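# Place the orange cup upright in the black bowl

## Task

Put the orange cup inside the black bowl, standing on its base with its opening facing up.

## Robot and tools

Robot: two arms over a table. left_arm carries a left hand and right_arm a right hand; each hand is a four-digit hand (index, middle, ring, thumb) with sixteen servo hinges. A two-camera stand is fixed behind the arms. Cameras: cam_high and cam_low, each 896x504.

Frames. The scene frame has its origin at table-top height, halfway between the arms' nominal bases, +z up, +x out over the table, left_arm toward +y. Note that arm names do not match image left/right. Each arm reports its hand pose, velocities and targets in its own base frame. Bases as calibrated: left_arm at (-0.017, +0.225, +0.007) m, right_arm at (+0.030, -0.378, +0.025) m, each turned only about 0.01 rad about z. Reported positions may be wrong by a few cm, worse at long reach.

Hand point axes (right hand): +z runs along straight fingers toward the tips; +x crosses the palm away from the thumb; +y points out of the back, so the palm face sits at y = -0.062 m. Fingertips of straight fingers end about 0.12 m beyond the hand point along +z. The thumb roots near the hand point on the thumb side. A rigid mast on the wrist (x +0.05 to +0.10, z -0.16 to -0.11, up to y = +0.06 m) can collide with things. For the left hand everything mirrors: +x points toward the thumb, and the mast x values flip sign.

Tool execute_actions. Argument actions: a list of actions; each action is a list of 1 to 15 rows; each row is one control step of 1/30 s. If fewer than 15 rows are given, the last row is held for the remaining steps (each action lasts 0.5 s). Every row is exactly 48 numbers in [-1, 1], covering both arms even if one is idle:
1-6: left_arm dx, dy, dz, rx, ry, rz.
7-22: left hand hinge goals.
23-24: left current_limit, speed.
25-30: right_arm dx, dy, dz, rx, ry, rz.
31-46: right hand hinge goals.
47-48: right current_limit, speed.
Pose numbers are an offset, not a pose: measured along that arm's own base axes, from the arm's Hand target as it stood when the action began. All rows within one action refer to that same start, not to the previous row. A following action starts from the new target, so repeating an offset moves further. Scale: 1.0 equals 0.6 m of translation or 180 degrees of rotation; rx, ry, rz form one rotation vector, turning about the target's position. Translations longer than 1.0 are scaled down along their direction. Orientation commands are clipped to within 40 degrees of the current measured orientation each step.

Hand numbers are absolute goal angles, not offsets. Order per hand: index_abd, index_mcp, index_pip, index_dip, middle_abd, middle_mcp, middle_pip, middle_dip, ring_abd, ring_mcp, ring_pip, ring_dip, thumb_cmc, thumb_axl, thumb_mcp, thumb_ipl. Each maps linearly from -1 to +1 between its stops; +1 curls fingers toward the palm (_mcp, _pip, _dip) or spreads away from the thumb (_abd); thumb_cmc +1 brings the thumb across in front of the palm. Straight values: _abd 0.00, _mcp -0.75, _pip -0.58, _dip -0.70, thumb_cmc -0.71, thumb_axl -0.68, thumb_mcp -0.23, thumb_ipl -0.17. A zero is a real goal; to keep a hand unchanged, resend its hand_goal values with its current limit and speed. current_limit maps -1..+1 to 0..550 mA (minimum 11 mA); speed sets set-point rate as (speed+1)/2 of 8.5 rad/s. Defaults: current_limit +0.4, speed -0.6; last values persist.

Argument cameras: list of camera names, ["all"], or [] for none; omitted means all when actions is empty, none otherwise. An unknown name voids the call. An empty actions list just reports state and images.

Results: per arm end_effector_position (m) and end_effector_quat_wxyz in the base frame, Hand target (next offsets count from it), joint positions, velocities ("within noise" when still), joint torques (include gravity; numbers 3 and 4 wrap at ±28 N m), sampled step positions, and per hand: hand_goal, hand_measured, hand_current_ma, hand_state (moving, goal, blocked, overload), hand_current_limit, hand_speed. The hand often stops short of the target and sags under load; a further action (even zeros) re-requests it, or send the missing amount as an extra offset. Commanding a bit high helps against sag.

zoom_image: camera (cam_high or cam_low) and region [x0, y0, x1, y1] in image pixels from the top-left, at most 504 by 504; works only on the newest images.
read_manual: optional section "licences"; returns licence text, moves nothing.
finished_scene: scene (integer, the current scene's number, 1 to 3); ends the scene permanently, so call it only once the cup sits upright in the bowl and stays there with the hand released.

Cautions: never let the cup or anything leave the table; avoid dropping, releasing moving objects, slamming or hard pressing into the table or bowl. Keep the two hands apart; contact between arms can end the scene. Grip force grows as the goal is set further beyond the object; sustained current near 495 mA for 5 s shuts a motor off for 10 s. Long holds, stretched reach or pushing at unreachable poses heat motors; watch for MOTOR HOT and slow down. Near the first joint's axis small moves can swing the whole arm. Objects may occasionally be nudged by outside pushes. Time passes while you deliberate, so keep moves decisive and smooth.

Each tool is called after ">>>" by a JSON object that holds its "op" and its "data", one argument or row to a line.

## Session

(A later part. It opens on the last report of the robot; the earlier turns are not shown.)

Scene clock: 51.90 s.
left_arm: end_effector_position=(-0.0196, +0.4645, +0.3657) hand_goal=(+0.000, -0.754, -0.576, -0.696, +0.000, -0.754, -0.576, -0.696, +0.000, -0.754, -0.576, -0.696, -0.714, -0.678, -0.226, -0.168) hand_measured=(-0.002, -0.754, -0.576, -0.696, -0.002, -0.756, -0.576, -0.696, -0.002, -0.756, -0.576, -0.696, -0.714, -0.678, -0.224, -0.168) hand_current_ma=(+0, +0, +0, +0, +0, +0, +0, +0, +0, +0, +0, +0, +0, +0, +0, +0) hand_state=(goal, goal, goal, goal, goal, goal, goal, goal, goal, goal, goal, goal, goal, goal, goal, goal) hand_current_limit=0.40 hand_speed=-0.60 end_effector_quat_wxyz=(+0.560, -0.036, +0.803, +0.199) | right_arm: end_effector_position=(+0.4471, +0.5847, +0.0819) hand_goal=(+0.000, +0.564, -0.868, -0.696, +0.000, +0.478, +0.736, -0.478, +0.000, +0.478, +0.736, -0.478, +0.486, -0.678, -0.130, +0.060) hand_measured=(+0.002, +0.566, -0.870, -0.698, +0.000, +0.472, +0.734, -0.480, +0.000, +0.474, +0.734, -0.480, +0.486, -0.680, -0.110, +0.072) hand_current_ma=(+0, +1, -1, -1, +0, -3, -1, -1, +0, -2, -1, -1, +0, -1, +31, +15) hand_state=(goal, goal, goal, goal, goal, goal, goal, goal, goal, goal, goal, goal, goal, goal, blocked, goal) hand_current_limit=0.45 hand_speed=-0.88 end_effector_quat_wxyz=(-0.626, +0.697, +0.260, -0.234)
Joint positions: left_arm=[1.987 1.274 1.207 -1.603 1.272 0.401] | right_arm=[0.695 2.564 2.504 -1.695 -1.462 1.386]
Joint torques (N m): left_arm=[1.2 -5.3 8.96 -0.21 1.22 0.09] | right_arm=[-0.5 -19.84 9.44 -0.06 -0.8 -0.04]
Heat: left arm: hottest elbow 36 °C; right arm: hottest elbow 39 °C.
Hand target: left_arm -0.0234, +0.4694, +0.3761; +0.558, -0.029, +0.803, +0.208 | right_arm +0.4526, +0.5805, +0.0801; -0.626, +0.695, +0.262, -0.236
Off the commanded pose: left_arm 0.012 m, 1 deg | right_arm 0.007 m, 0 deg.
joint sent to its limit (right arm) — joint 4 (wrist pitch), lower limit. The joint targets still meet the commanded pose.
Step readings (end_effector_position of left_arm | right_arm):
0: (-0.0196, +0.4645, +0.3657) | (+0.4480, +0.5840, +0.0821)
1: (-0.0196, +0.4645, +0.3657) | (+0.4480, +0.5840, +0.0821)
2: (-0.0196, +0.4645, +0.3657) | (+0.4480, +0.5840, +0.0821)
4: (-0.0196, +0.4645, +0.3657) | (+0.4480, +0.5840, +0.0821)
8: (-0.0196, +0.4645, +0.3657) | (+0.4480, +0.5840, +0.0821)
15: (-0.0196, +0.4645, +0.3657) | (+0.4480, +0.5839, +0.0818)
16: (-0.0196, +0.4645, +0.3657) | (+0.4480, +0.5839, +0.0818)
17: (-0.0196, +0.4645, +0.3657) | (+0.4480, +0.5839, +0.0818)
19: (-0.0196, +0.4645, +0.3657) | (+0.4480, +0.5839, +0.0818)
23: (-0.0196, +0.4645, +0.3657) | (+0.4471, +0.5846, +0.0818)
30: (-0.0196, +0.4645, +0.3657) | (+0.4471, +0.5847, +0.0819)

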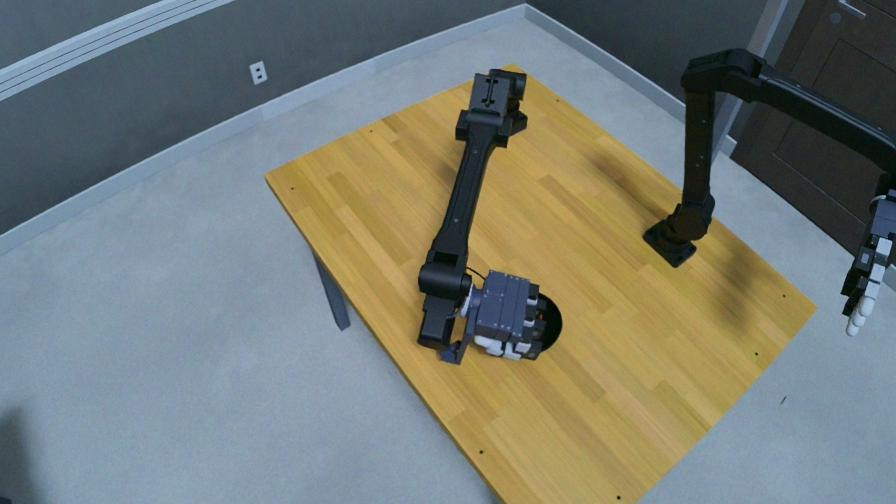

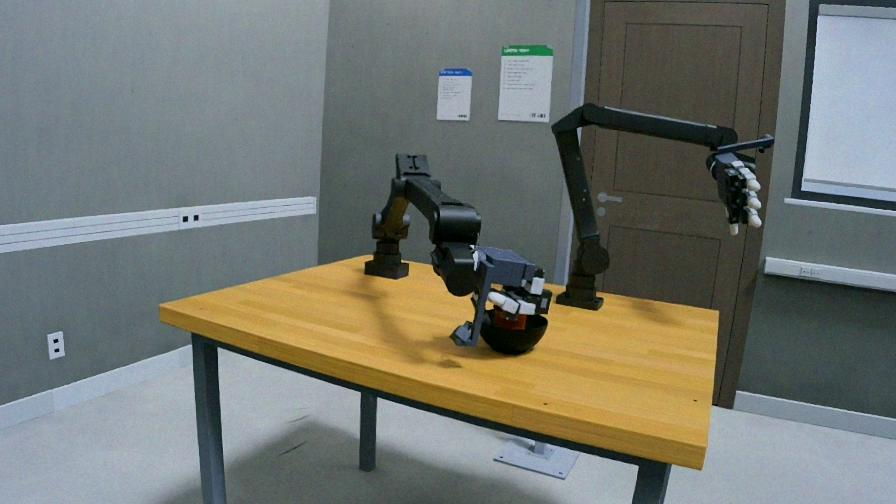

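>>> {"op": "execute_actions", "data": {
  "actions": [
    [[0,0,0,0,0,0,0,-0.754,-0.576,-0.696,0,-0.754,-0.576,-0.696,0,-0.754,-0.576,-0.696,-0.714,-0.678,-0.226,-0.168,0.4,-0.6,0.0,0.0,0.04,0,0,0,0,0.564,-0.8686,-0.696,0,0.479,0.737,-0.478,0,0.479,0.737,-0.478,0.486,-0.678,-0.105,0.07,0.45,-0.88]]
  ],
  "cameras": ["all"]
}}

>>> {"op": "zoom_image", "data": {
  "camera": "cam_low",
  "region": [460, 240, 580, 370]
}}

>>> {"op": "zoom_image", "data": {
  "camera": "cam_high",
  "region": [480, 260, 590, 370]
}}

Scene clock: 52.93 s.
left_arm: end_effector_position=(-0.0196, +0.4645, +0.3657) hand_goal=(+0.000, -0.754, -0.576, -0.696, +0.000, -0.754, -0.576, -0.696, +0.000, -0.754, -0.576, -0.696, -0.714, -0.678, -0.226, -0.168) hand_measured=(-0.002, -0.754, -0.576, -0.696, -0.002, -0.756, -0.576, -0.696, -0.002, -0.756, -0.576, -0.696, -0.714, -0.678, -0.224, -0.168) hand_current_ma=(+0, +0, +0, +0, +0, +0, +0, +0, +0, +0, +0, +0, +0, +0, +0, +0) hand_state=(goal, goal, goal, goal, goal, goal, goal, goal, goal, goal, goal, goal, goal, goal, goal, goal) hand_current_limit=0.40 hand_speed=-0.60 end_effector_quat_wxyz=(+0.560, -0.036, +0.803, +0.199) | right_arm: end_effector_position=(+0.4460, +0.5837, +0.0823) hand_goal=(+0.000, +0.564, -0.868, -0.696, +0.000, +0.478, +0.736, -0.478, +0.000, +0.478, +0.736, -0.478, +0.486, -0.678, -0.106, +0.070) hand_measured=(+0.002, +0.566, -0.870, -0.698, +0.000, +0.472, +0.734, -0.480, +0.000, +0.474, +0.734, -0.480, +0.490, -0.680, -0.102, +0.074) hand_current_ma=(+0, +1, -1, -1, +0, -3, -1, -1, +0, -2, -1, -1, +1, +0, +3, +2) hand_state=(goal, goal, goal, goal, goal, goal, goal, goal, goal, goal, goal, goal, goal, goal, goal, goal) hand_current_limit=0.45 hand_speed=-0.88 end_effector_quat_wxyz=(-0.624, +0.699, +0.254, -0.239)
Joint positions: left_arm=[1.987 1.274 1.207 -1.603 1.272 0.401] | right_arm=[0.695 2.564 2.504 -1.695 -1.462 1.403]
Joint torques (N m): left_arm=[1.26 -5.25 8.96 -0.2 1.21 0.09] | right_arm=[-0.44 -21.83 10.45 -0.05 -0.8 0.14]
Heat: left arm: hottest elbow 36 °C; right arm: hottest elbow 39 °C.
Hand target: left_arm -0.0234, +0.4694, +0.3761; +0.558, -0.029, +0.803, +0.208 | right_arm +0.4526, +0.5805, +0.1041; -0.626, +0.695, +0.262, -0.236
Off the commanded pose: left_arm 0.012 m, 1 deg | right_arm 0.023 m, 1 deg.
joint sent to its limit (right arm) — joint 4 (wrist pitch), lower limit. The joint targets still meet the commanded pose.
Step readings (end_effector_position of left_arm | right_arm):
0: (-0.0196, +0.4645, +0.3657) | (+0.4471, +0.5847, +0.0819)
1: (-0.0196, +0.4645, +0.3657) | (+0.4471, +0.5847, +0.0819)
2: (-0.0196, +0.4645, +0.3657) | (+0.4471, +0.5846, +0.0819)
4: (-0.0196, +0.4645, +0.3657) | (+0.4469, +0.5845, +0.0819)
8: (-0.0196, +0.4645, +0.3657) | (+0.4465, +0.5841, +0.0821)
15: (-0.0196, +0.4645, +0.3657) | (+0.4461, +0.5838, +0.0822)

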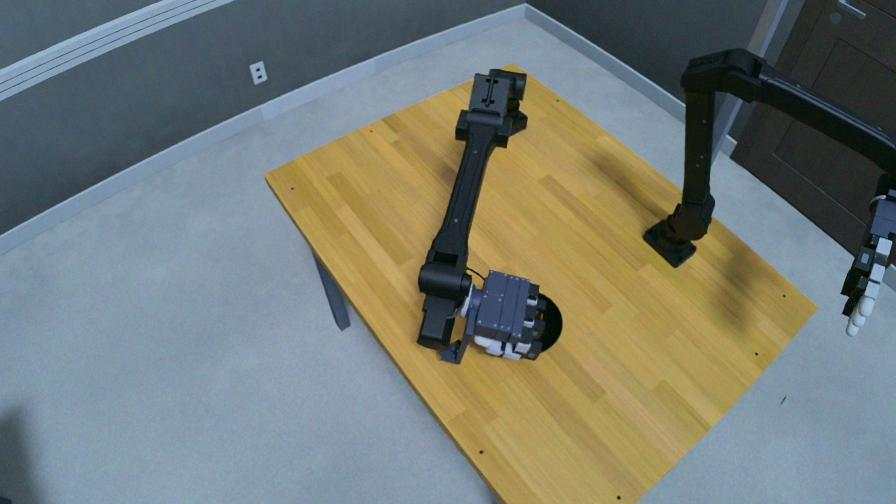

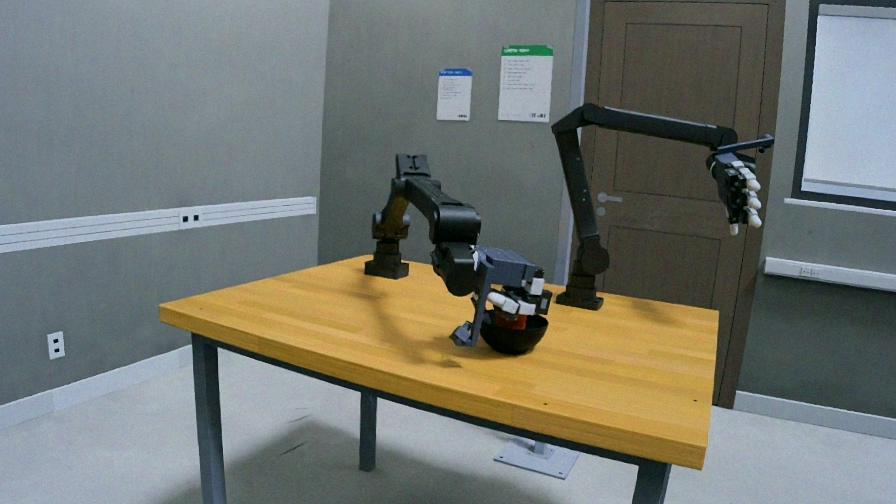

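Scaled by 3.877 from the camera's 896x504 image, which has a finer 1280x720 frame.

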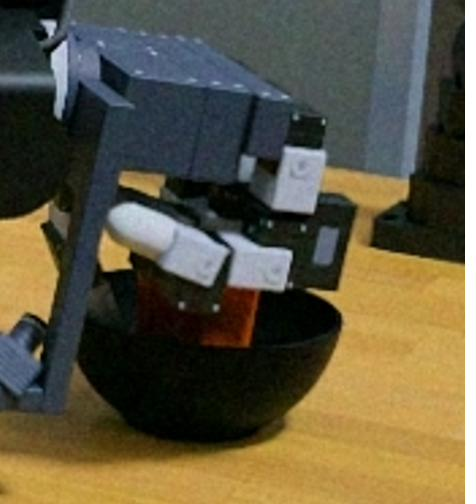

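Scaled by 4.582 from the camera's 896x504 image, which has a finer 1280x720 frame.

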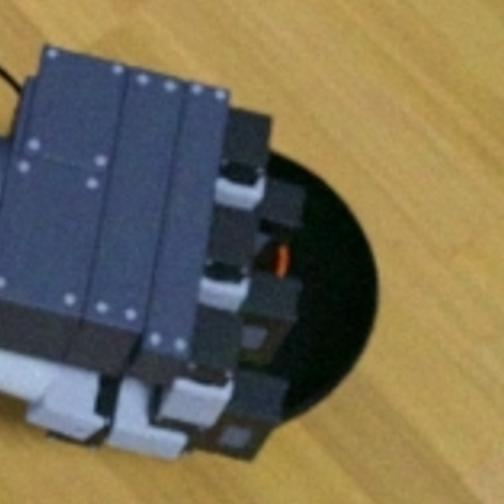

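>>> {"op": "execute_actions", "data": {
  "actions": [
    [[0,0,0,0,0,0,0,-0.754,-0.576,-0.696,0,-0.754,-0.576,-0.696,0,-0.754,-0.576,-0.696,-0.714,-0.678,-0.226,-0.168,0.4,-0.6,-0.007,0.007,0.05,0,0,0,0,0.564,-0.8686,-0.696,0,0.479,0.737,-0.478,0,0.479,0.737,-0.478,0.486,-0.678,-0.105,0.07,0.45,-0.88]]
  ],
  "cameras": ["all"]
}}

>>> {"op": "zoom_image", "data": {
  "camera": "cam_low",
  "region": [460, 240, 580, 370]
}}

>>> {"op": "zoom_image", "data": {
  "camera": "cam_high",
  "region": [480, 260, 590, 370]
}}

Scene clock: 53.90 s.
left_arm: end_effector_position=(-0.0196, +0.4645, +0.3657) hand_goal=(+0.000, -0.754, -0.576, -0.696, +0.000, -0.754, -0.576, -0.696, +0.000, -0.754, -0.576, -0.696, -0.714, -0.678, -0.226, -0.168) hand_measured=(-0.002, -0.754, -0.576, -0.696, -0.002, -0.756, -0.576, -0.696, -0.002, -0.756, -0.576, -0.696, -0.714, -0.678, -0.224, -0.168) hand_current_ma=(+0, +0, +0, +0, +0, +0, +0, +0, +0, +0, +0, +0, +0, +0, +0, +0) hand_state=(goal, goal, goal, goal, goal, goal, goal, goal, goal, goal, goal, goal, goal, goal, goal, goal) hand_current_limit=0.40 hand_speed=-0.60 end_effector_quat_wxyz=(+0.560, -0.036, +0.803, +0.199) | right_arm: end_effector_position=(+0.4433, +0.5815, +0.1018) hand_goal=(+0.000, +0.564, -0.868, -0.696, +0.000, +0.478, +0.736, -0.478, +0.000, +0.478, +0.736, -0.478, +0.486, -0.678, -0.106, +0.070) hand_measured=(+0.002, +0.566, -0.870, -0.698, +0.000, +0.472, +0.734, -0.480, +0.000, +0.474, +0.734, -0.480, +0.490, -0.680, -0.104, +0.072) hand_current_ma=(+0, +1, -1, -1, +0, -3, -1, -1, +0, -2, -1, -1, +1, +0, +0, +1) hand_state=(goal, goal, goal, goal, goal, goal, goal, goal, goal, goal, goal, goal, goal, goal, goal, goal) hand_current_limit=0.45 hand_speed=-0.88 end_effector_quat_wxyz=(-0.621, +0.703, +0.244, -0.247)
Joint positions: left_arm=[1.987 1.274 1.207 -1.603 1.272 0.401] | right_arm=[0.695 2.537 2.504 -1.695 -1.462 1.457]
Joint torques (N m): left_arm=[1.26 -5.13 8.96 -0.18 1.21 0.08] | right_arm=[0.09 -22.12 12.45 -0.03 -0.88 0.16]
Heat: left arm: hottest elbow 36 °C; right arm: hottest elbow 39 °C.
Hand target: left_arm -0.0234, +0.4694, +0.3761; +0.558, -0.029, +0.803, +0.208 | right_arm +0.4484, +0.5847, +0.1342; -0.626, +0.695, +0.262, -0.236
Off the commanded pose: left_arm 0.012 m, 1 deg | right_arm 0.033 m, 3 deg.
joint sent to its limit (right arm) — joint 4 (wrist pitch), lower limit. The joint targets still meet the commanded pose.
Step readings (end_effector_position of left_arm | right_arm):
0: (-0.0196, +0.4645, +0.3657) | (+0.4460, +0.5837, +0.0823)
1: (-0.0196, +0.4645, +0.3657) | (+0.4459, +0.5837, +0.0823)
2: (-0.0196, +0.4645, +0.3657) | (+0.4457, +0.5835, +0.0826)
4: (-0.0196, +0.4645, +0.3657) | (+0.4450, +0.5829, +0.0832)
8: (-0.0196, +0.4645, +0.3657) | (+0.4439, +0.5821, +0.0876)
15: (-0.0196, +0.4645, +0.3657) | (+0.4435, +0.5817, +0.0993)

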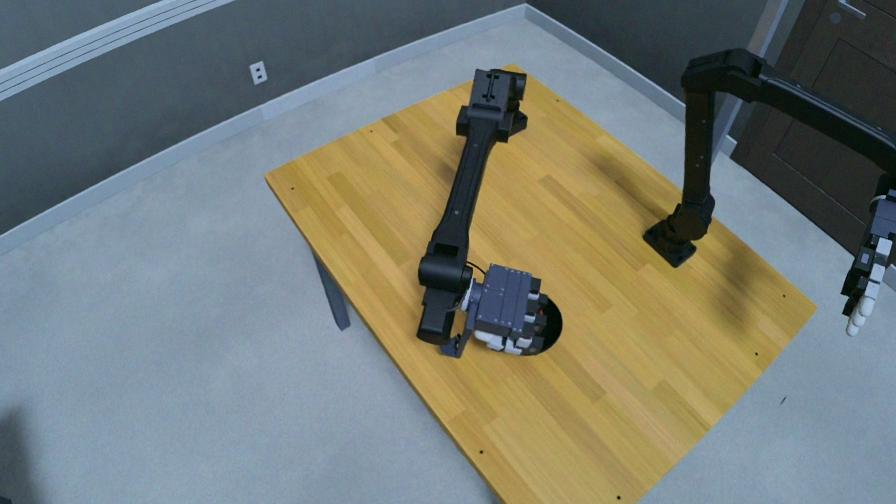

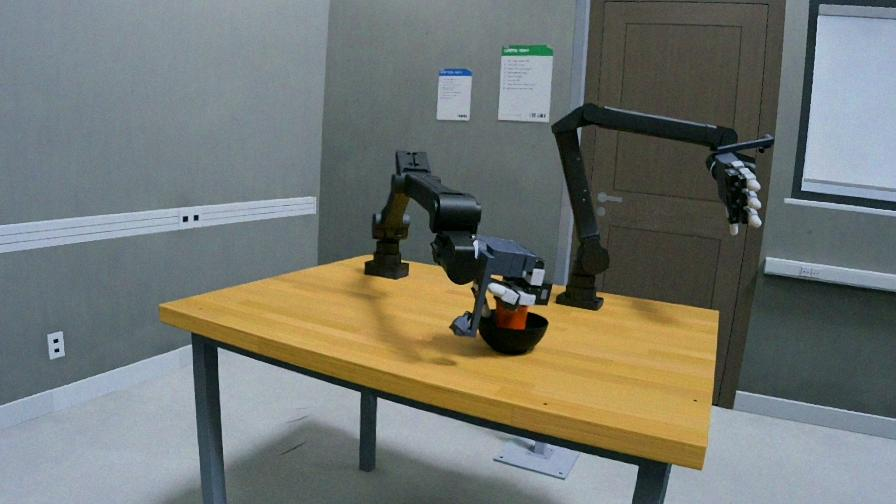

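Scaled by 3.877 from the camera's 896x504 image, which has a finer 1280x720 frame.

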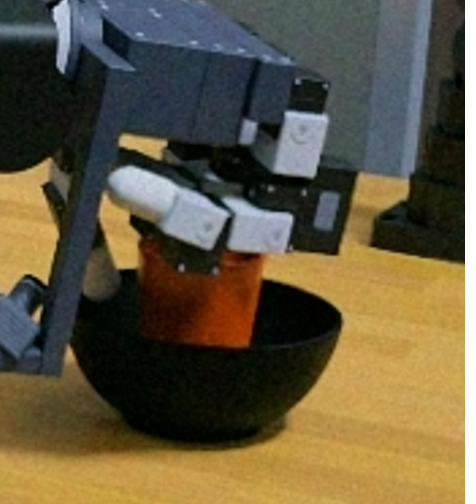

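Scaled by 4.582 from the camera's 896x504 image, which has a finer 1280x720 frame.

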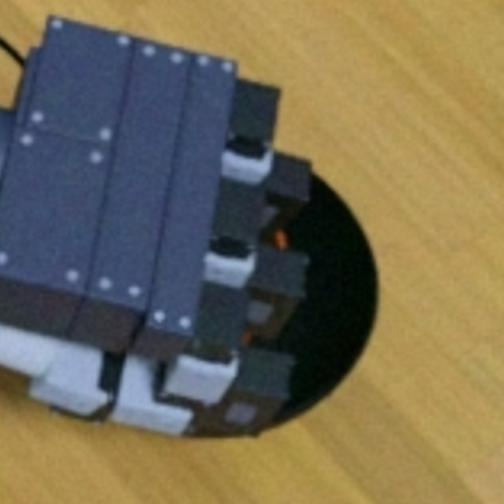

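>>> {"op": "execute_actions", "data": {
  "actions": [
    [[0,0,0,0,0,0,0,-0.754,-0.576,-0.696,0,-0.754,-0.576,-0.696,0,-0.754,-0.576,-0.696,-0.714,-0.678,-0.226,-0.168,0.4,-0.6,0.0,0.0,0.05,0,0,0,0,0.564,-0.8686,-0.696,0,0.479,0.737,-0.478,0,0.479,0.737,-0.478,0.486,-0.678,-0.105,0.07,0.45,-0.88]]
  ],
  "cameras": ["all"]
}}

>>> {"op": "zoom_image", "data": {
  "camera": "cam_low",
  "region": [460, 240, 580, 370]
}}

>>> {"op": "zoom_image", "data": {
  "camera": "cam_high",
  "region": [480, 260, 590, 370]
}}

Scene clock: 54.97 s.
left_arm: end_effector_position=(-0.0196, +0.4645, +0.3657) hand_goal=(+0.000, -0.754, -0.576, -0.696, +0.000, -0.754, -0.576, -0.696, +0.000, -0.754, -0.576, -0.696, -0.714, -0.678, -0.226, -0.168) hand_measured=(-0.002, -0.754, -0.576, -0.696, -0.002, -0.756, -0.576, -0.696, -0.002, -0.756, -0.576, -0.696, -0.714, -0.678, -0.224, -0.168) hand_current_ma=(+0, +0, +0, +0, +0, +0, +0, +0, +0, +0, +0, +0, +0, +0, +0, +0) hand_state=(goal, goal, goal, goal, goal, goal, goal, goal, goal, goal, goal, goal, goal, goal, goal, goal) hand_current_limit=0.40 hand_speed=-0.60 end_effector_quat_wxyz=(+0.560, -0.036, +0.803, +0.199) | right_arm: end_effector_position=(+0.4404, +0.5792, +0.1259) hand_goal=(+0.000, +0.564, -0.868, -0.696, +0.000, +0.478, +0.736, -0.478, +0.000, +0.478, +0.736, -0.478, +0.486, -0.678, -0.106, +0.070) hand_measured=(+0.002, +0.566, -0.870, -0.698, +0.000, +0.472, +0.734, -0.480, +0.000, +0.474, +0.734, -0.480, +0.490, -0.680, -0.104, +0.072) hand_current_ma=(+0, +1, -1, -1, +0, -3, -1, -1, +0, -2, -1, -1, +1, +0, +0, +1) hand_state=(goal, goal, goal, goal, goal, goal, goal, goal, goal, goal, goal, goal, goal, goal, goal, goal) hand_current_limit=0.45 hand_speed=-0.88 end_effector_quat_wxyz=(-0.619, +0.706, +0.236, -0.252)
Joint positions: left_arm=[1.987 1.274 1.207 -1.603 1.272 0.401] | right_arm=[0.695 2.505 2.505 -1.695 -1.462 1.509]
Joint torques (N m): left_arm=[1.2 -5.3 8.98 -0.18 1.22 0.09] | right_arm=[0.09 -21.6 14.65 -0.03 -0.9 0.15]
Heat: left arm: hottest elbow 36 °C; right arm: hottest elbow 39 °C.
Hand target: left_arm -0.0234, +0.4694, +0.3761; +0.558, -0.029, +0.803, +0.208 | right_arm +0.4484, +0.5847, +0.1642; -0.626, +0.695, +0.262, -0.236
Off the commanded pose: left_arm 0.012 m, 1 deg | right_arm 0.040 m, 4 deg.
joint sent to its limit (right arm) — joint 4 (wrist pitch), lower limit. The joint targets still meet the commanded pose.
Step readings (end_effector_position of left_arm | right_arm):
0: (-0.0196, +0.4645, +0.3657) | (+0.4432, +0.5815, +0.1018)
1: (-0.0196, +0.4645, +0.3657) | (+0.4432, +0.5815, +0.1019)
2: (-0.0196, +0.4645, +0.3657) | (+0.4430, +0.5814, +0.1022)
4: (-0.0196, +0.4645, +0.3657) | (+0.4424, +0.5808, +0.1033)
8: (-0.0196, +0.4645, +0.3657) | (+0.4414, +0.5800, +0.1101)
15: (-0.0196, +0.4645, +0.3657) | (+0.4406, +0.5794, +0.1241)

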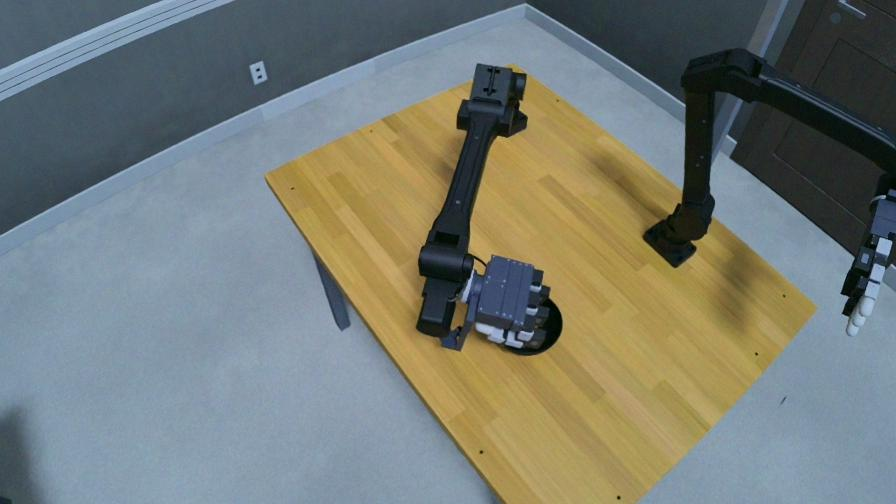

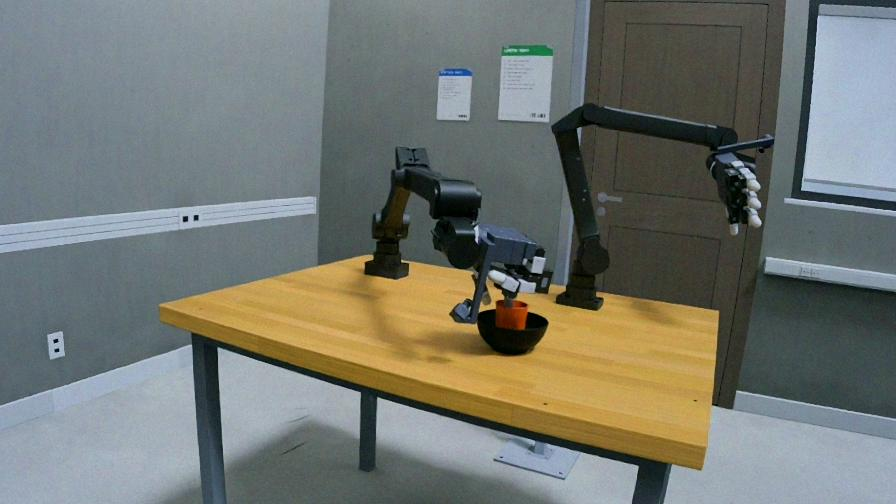

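Scaled by 3.877 from the camera's 896x504 image, which has a finer 1280x720 frame.

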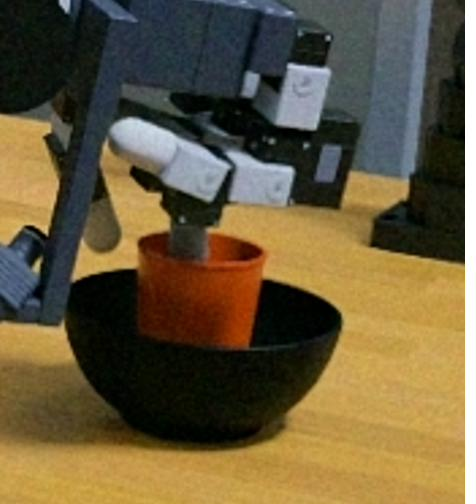

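Scaled by 4.582 from the camera's 896x504 image, which has a finer 1280x720 frame.

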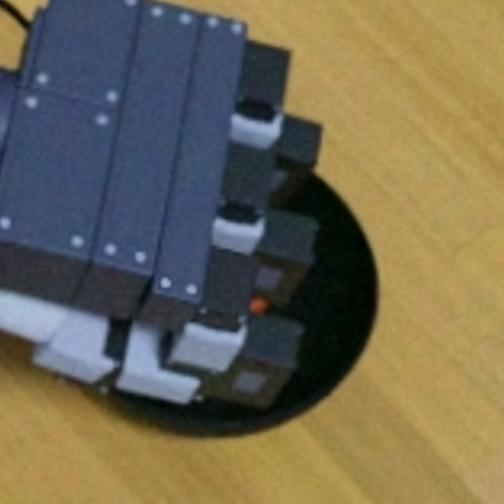

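>>> {"op": "execute_actions", "data": {
  "actions": [
    [[0,0,0,0,0,0,0,-0.754,-0.576,-0.696,0,-0.754,-0.576,-0.696,0,-0.754,-0.576,-0.696,-0.714,-0.678,-0.226,-0.168,0.4,-0.6,0.003,0.003,0.06,0,0,0,0,0.564,-0.8686,-0.696,0,0.479,0.737,-0.478,0,0.479,0.737,-0.478,0.486,-0.678,-0.105,0.07,0.45,-0.88]]
  ],
  "cameras": ["all"]
}}

>>> {"op": "zoom_image", "data": {
  "camera": "cam_low",
  "region": [460, 240, 580, 370]
}}

Scene clock: 56.10 s.
left_arm: end_effector_position=(-0.0196, +0.4645, +0.3657) hand_goal=(+0.000, -0.754, -0.576, -0.696, +0.000, -0.754, -0.576, -0.696, +0.000, -0.754, -0.576, -0.696, -0.714, -0.678, -0.226, -0.168) hand_measured=(-0.002, -0.754, -0.576, -0.696, -0.002, -0.756, -0.576, -0.696, -0.002, -0.756, -0.576, -0.696, -0.714, -0.678, -0.224, -0.168) hand_current_ma=(+0, +0, +0, +0, +0, +0, +0, +0, +0, +0, +0, +0, +0, +0, +0, +0) hand_state=(goal, goal, goal, goal, goal, goal, goal, goal, goal, goal, goal, goal, goal, goal, goal, goal) hand_current_limit=0.40 hand_speed=-0.60 end_effector_quat_wxyz=(+0.560, -0.036, +0.803, +0.199) | right_arm: end_effector_position=(+0.4439, +0.5824, +0.1649) hand_goal=(+0.000, +0.564, -0.868, -0.696, +0.000, +0.478, +0.736, -0.478, +0.000, +0.478, +0.736, -0.478, +0.486, -0.678, -0.106, +0.070) hand_measured=(+0.002, +0.566, -0.870, -0.698, +0.000, +0.472, +0.734, -0.480, +0.000, +0.474, +0.734, -0.480, +0.490, -0.680, -0.104, +0.072) hand_current_ma=(+0, +1, -1, -1, +0, -3, -1, -1, +0, -2, -1, -1, +1, +0, +0, +1) hand_state=(goal, goal, goal, goal, goal, goal, goal, goal, goal, goal, goal, goal, goal, goal, goal, goal) hand_current_limit=0.45 hand_speed=-0.88 end_effector_quat_wxyz=(-0.621, +0.706, +0.235, -0.246)
Joint positions: left_arm=[1.987 1.274 1.207 -1.603 1.272 0.401] | right_arm=[0.695 2.49 2.581 -1.695 -1.462 1.594]
Joint torques (N m): left_arm=[1.2 -5.36 8.98 -0.2 1.21 0.1] | right_arm=[0.09 -21.13 14.86 0.12 -0.95 0.14]
Heat: left arm: hottest elbow 36 °C; right arm: hottest elbow 39 °C.
Hand target: left_arm -0.0234, +0.4694, +0.3761; +0.558, -0.029, +0.803, +0.208 | right_arm +0.4502, +0.5865, +0.2003; -0.626, +0.695, +0.262, -0.236
Off the commanded pose: left_arm 0.012 m, 1 deg | right_arm 0.036 m, 4 deg.
joint sent to its limit (right arm) — joint 4 (wrist pitch), lower limit. The joint targets still meet the commanded pose.
Step readings (end_effector_position of left_arm | right_arm):
0: (-0.0196, +0.4645, +0.3657) | (+0.4404, +0.5792, +0.1259)
1: (-0.0196, +0.4645, +0.3657) | (+0.4404, +0.5792, +0.1260)
2: (-0.0196, +0.4645, +0.3657) | (+0.4403, +0.5792, +0.1268)
4: (-0.0196, +0.4645, +0.3657) | (+0.4406, +0.5795, +0.1302)
8: (-0.0196, +0.4645, +0.3657) | (+0.4422, +0.5809, +0.1427)
15: (-0.0196, +0.4645, +0.3657) | (+0.4441, +0.5826, +0.1624)

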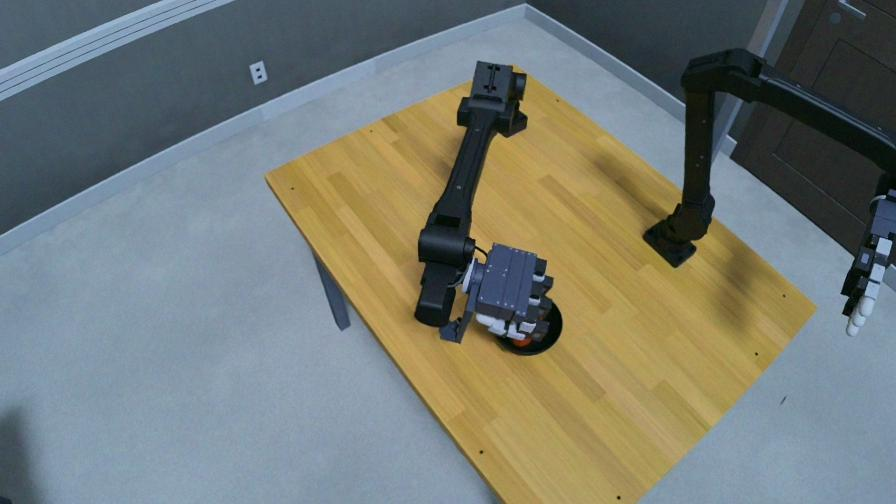

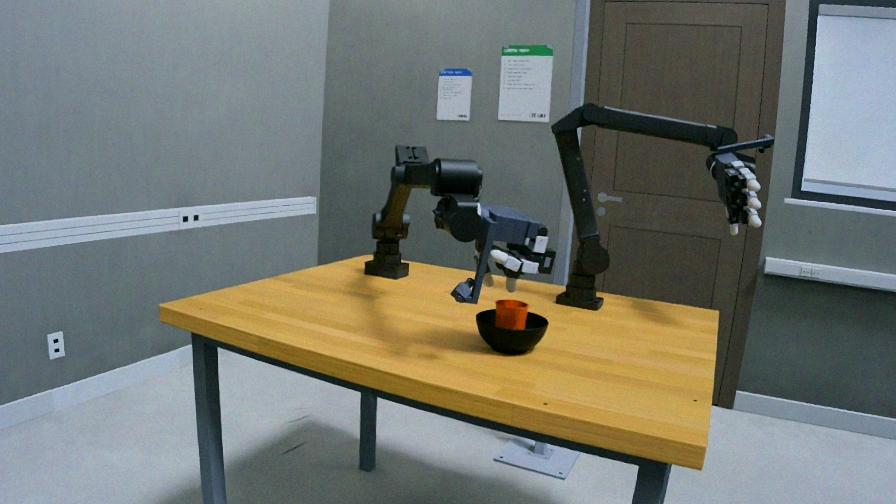

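Scaled by 3.877 from the camera's 896x504 image, which has a finer 1280x720 frame.

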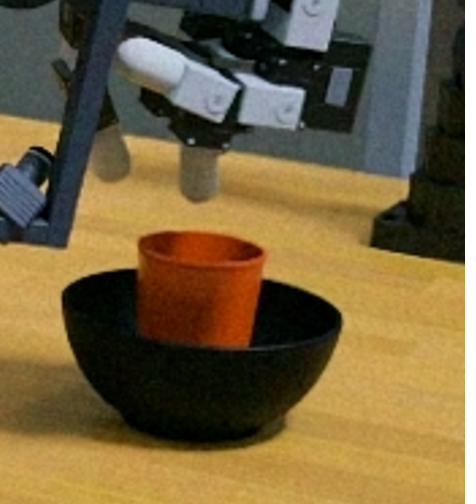

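>>> {"op": "execute_actions", "data": {
  "actions": [
    [[0,0,0,0,0,0,0,-0.754,-0.576,-0.696,0,-0.754,-0.576,-0.696,0,-0.754,-0.576,-0.696,-0.714,-0.678,-0.226,-0.168,0.4,-0.6,0.0,0.0,0.08,0,0,0,0,0.564,-0.8686,-0.696,0,0.479,0.737,-0.478,0,0.479,0.737,-0.478,0.486,-0.678,-0.105,0.07,0.45,-0.88]],
    [[0,0,0,0,0,0,0,-0.754,-0.576,-0.696,0,-0.754,-0.576,-0.696,0,-0.754,-0.576,-0.696,-0.714,-0.678,-0.226,-0.168,0.4,-0.6,-0.12,-0.1,0.03,0,0,0,0,0.564,-0.8686,-0.696,0,0.479,0.737,-0.478,0,0.479,0.737,-0.478,0.486,-0.678,-0.105,0.07,0.45,-0.88]]
  ],
  "cameras": ["all"]
}}

>>> {"op": "zoom_image", "data": {
  "camera": "cam_low",
  "region": [460, 240, 580, 370]
}}

>>> {"op": "zoom_image", "data": {
  "camera": "cam_high",
  "region": [480, 260, 590, 370]
}}

Scene clock: 58.07 s.
left_arm: end_effector_position=(-0.0196, +0.4645, +0.3657) hand_goal=(+0.000, -0.754, -0.576, -0.696, +0.000, -0.754, -0.576, -0.696, +0.000, -0.754, -0.576, -0.696, -0.714, -0.678, -0.226, -0.168) hand_measured=(-0.002, -0.754, -0.576, -0.696, -0.002, -0.756, -0.576, -0.696, -0.002, -0.756, -0.576, -0.696, -0.714, -0.678, -0.224, -0.168) hand_current_ma=(+0, +0, +0, +0, +0, +0, +0, +0, +0, +0, +0, +0, +0, +0, +0, +0) hand_state=(goal, goal, goal, goal, goal, goal, goal, goal, goal, goal, goal, goal, goal, goal, goal, goal) hand_current_limit=0.40 hand_speed=-0.60 end_effector_quat_wxyz=(+0.560, -0.036, +0.803, +0.199) | right_arm: end_effector_position=(+0.3769, +0.5284, +0.2605) hand_goal=(+0.000, +0.564, -0.868, -0.696, +0.000, +0.478, +0.736, -0.478, +0.000, +0.478, +0.736, -0.478, +0.486, -0.678, -0.106, +0.070) hand_measured=(+0.002, +0.566, -0.870, -0.698, +0.000, +0.472, +0.734, -0.480, +0.000, +0.474, +0.734, -0.480, +0.490, -0.680, -0.104, +0.072) hand_current_ma=(+0, +1, -1, -1, +0, -3, -1, -1, +0, -2, -1, -1, +1, +0, +0, +1) hand_state=(goal, goal, goal, goal, goal, goal, goal, goal, goal, goal, goal, goal, goal, goal, goal, goal) hand_current_limit=0.45 hand_speed=-0.88 end_effector_quat_wxyz=(-0.624, +0.701, +0.252, -0.236)
Joint positions: left_arm=[1.987 1.274 1.207 -1.603 1.272 0.401] | right_arm=[0.698 2.121 2.173 -1.695 -1.459 1.515]
Joint torques (N m): left_arm=[1.2 -5.25 8.96 -0.2 1.21 0.1] | right_arm=[-0.03 -17.08 9.76 0.09 -0.96 -0.04]
Heat: left arm: hottest elbow 36 °C; right arm: hottest elbow 39 °C.
Hand target: left_arm -0.0234, +0.4694, +0.3761; +0.558, -0.029, +0.803, +0.208 | right_arm +0.3780, +0.5265, +0.2662; -0.626, +0.695, +0.262, -0.236
Off the commanded pose: left_arm 0.012 m, 1 deg | right_arm 0.006 m, 1 deg.
joint sent to its limit (right arm) — joint 4 (wrist pitch), lower limit. The joint targets still meet the commanded pose.
Step readings (end_effector_position of left_arm | right_arm):
0: (-0.0196, +0.4645, +0.3657) | (+0.4438, +0.5824, +0.1649)
1: (-0.0196, +0.4645, +0.3657) | (+0.4438, +0.5824, +0.1651)
2: (-0.0196, +0.4645, +0.3657) | (+0.4438, +0.5824, +0.1664)
4: (-0.0196, +0.4645, +0.3657) | (+0.4439, +0.5825, +0.1709)
8: (-0.0196, +0.4645, +0.3657) | (+0.4452, +0.5838, +0.1883)
15: (-0.0196, +0.4645, +0.3657) | (+0.4463, +0.5850, +0.2128)
16: (-0.0196, +0.4645, +0.3657) | (+0.4462, +0.5850, +0.2138)
17: (-0.0196, +0.4645, +0.3657) | (+0.4445, +0.5835, +0.2147)
19: (-0.0196, +0.4645, +0.3657) | (+0.4350, +0.5751, +0.2140)
23: (-0.0196, +0.4645, +0.3657) | (+0.4092, +0.5548, +0.2221)
30: (-0.0196, +0.4645, +0.3657) | (+0.3817, +0.5320, +0.2563)

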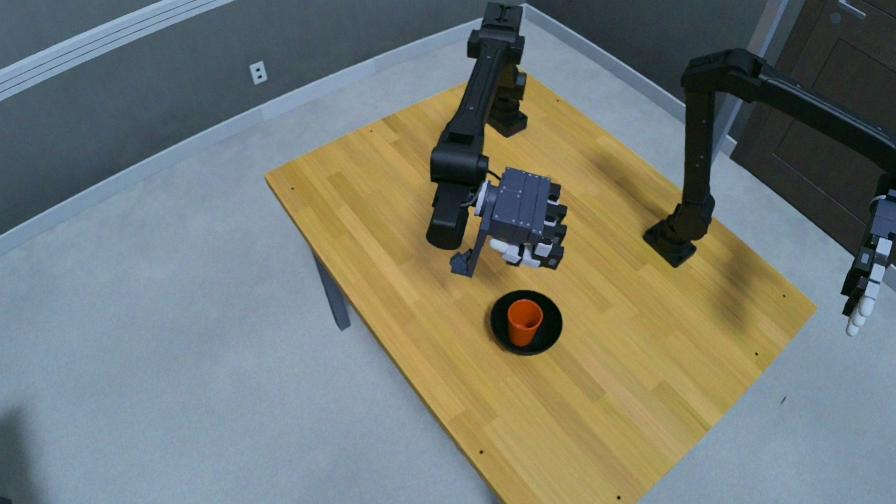

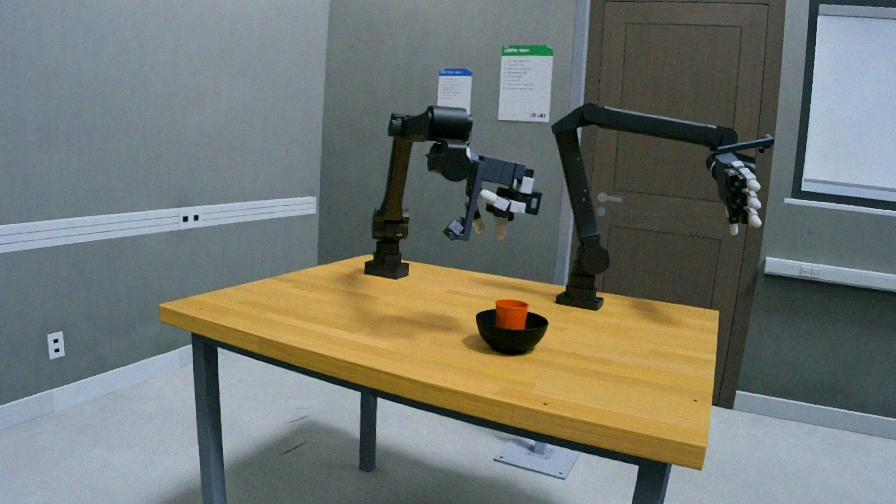

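Scaled by 3.877 from the camera's 896x504 image, which has a finer 1280x720 frame.

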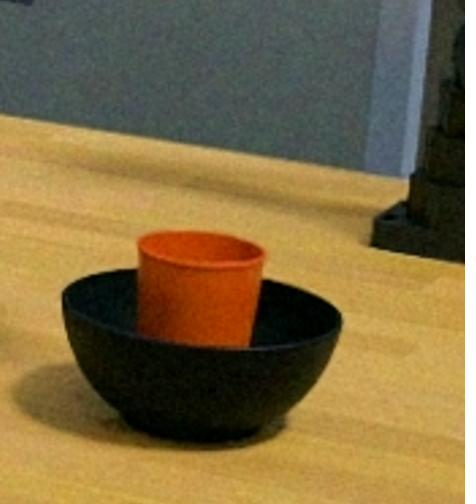

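Scaled by 4.582 from the camera's 896x504 image, which has a finer 1280x720 frame.

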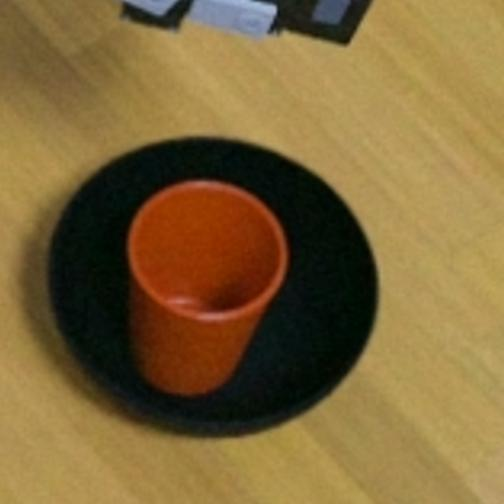

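>>> {"op": "finished_scene", "data": {
  "scene": 3
}}

The scene is finished: the task was done.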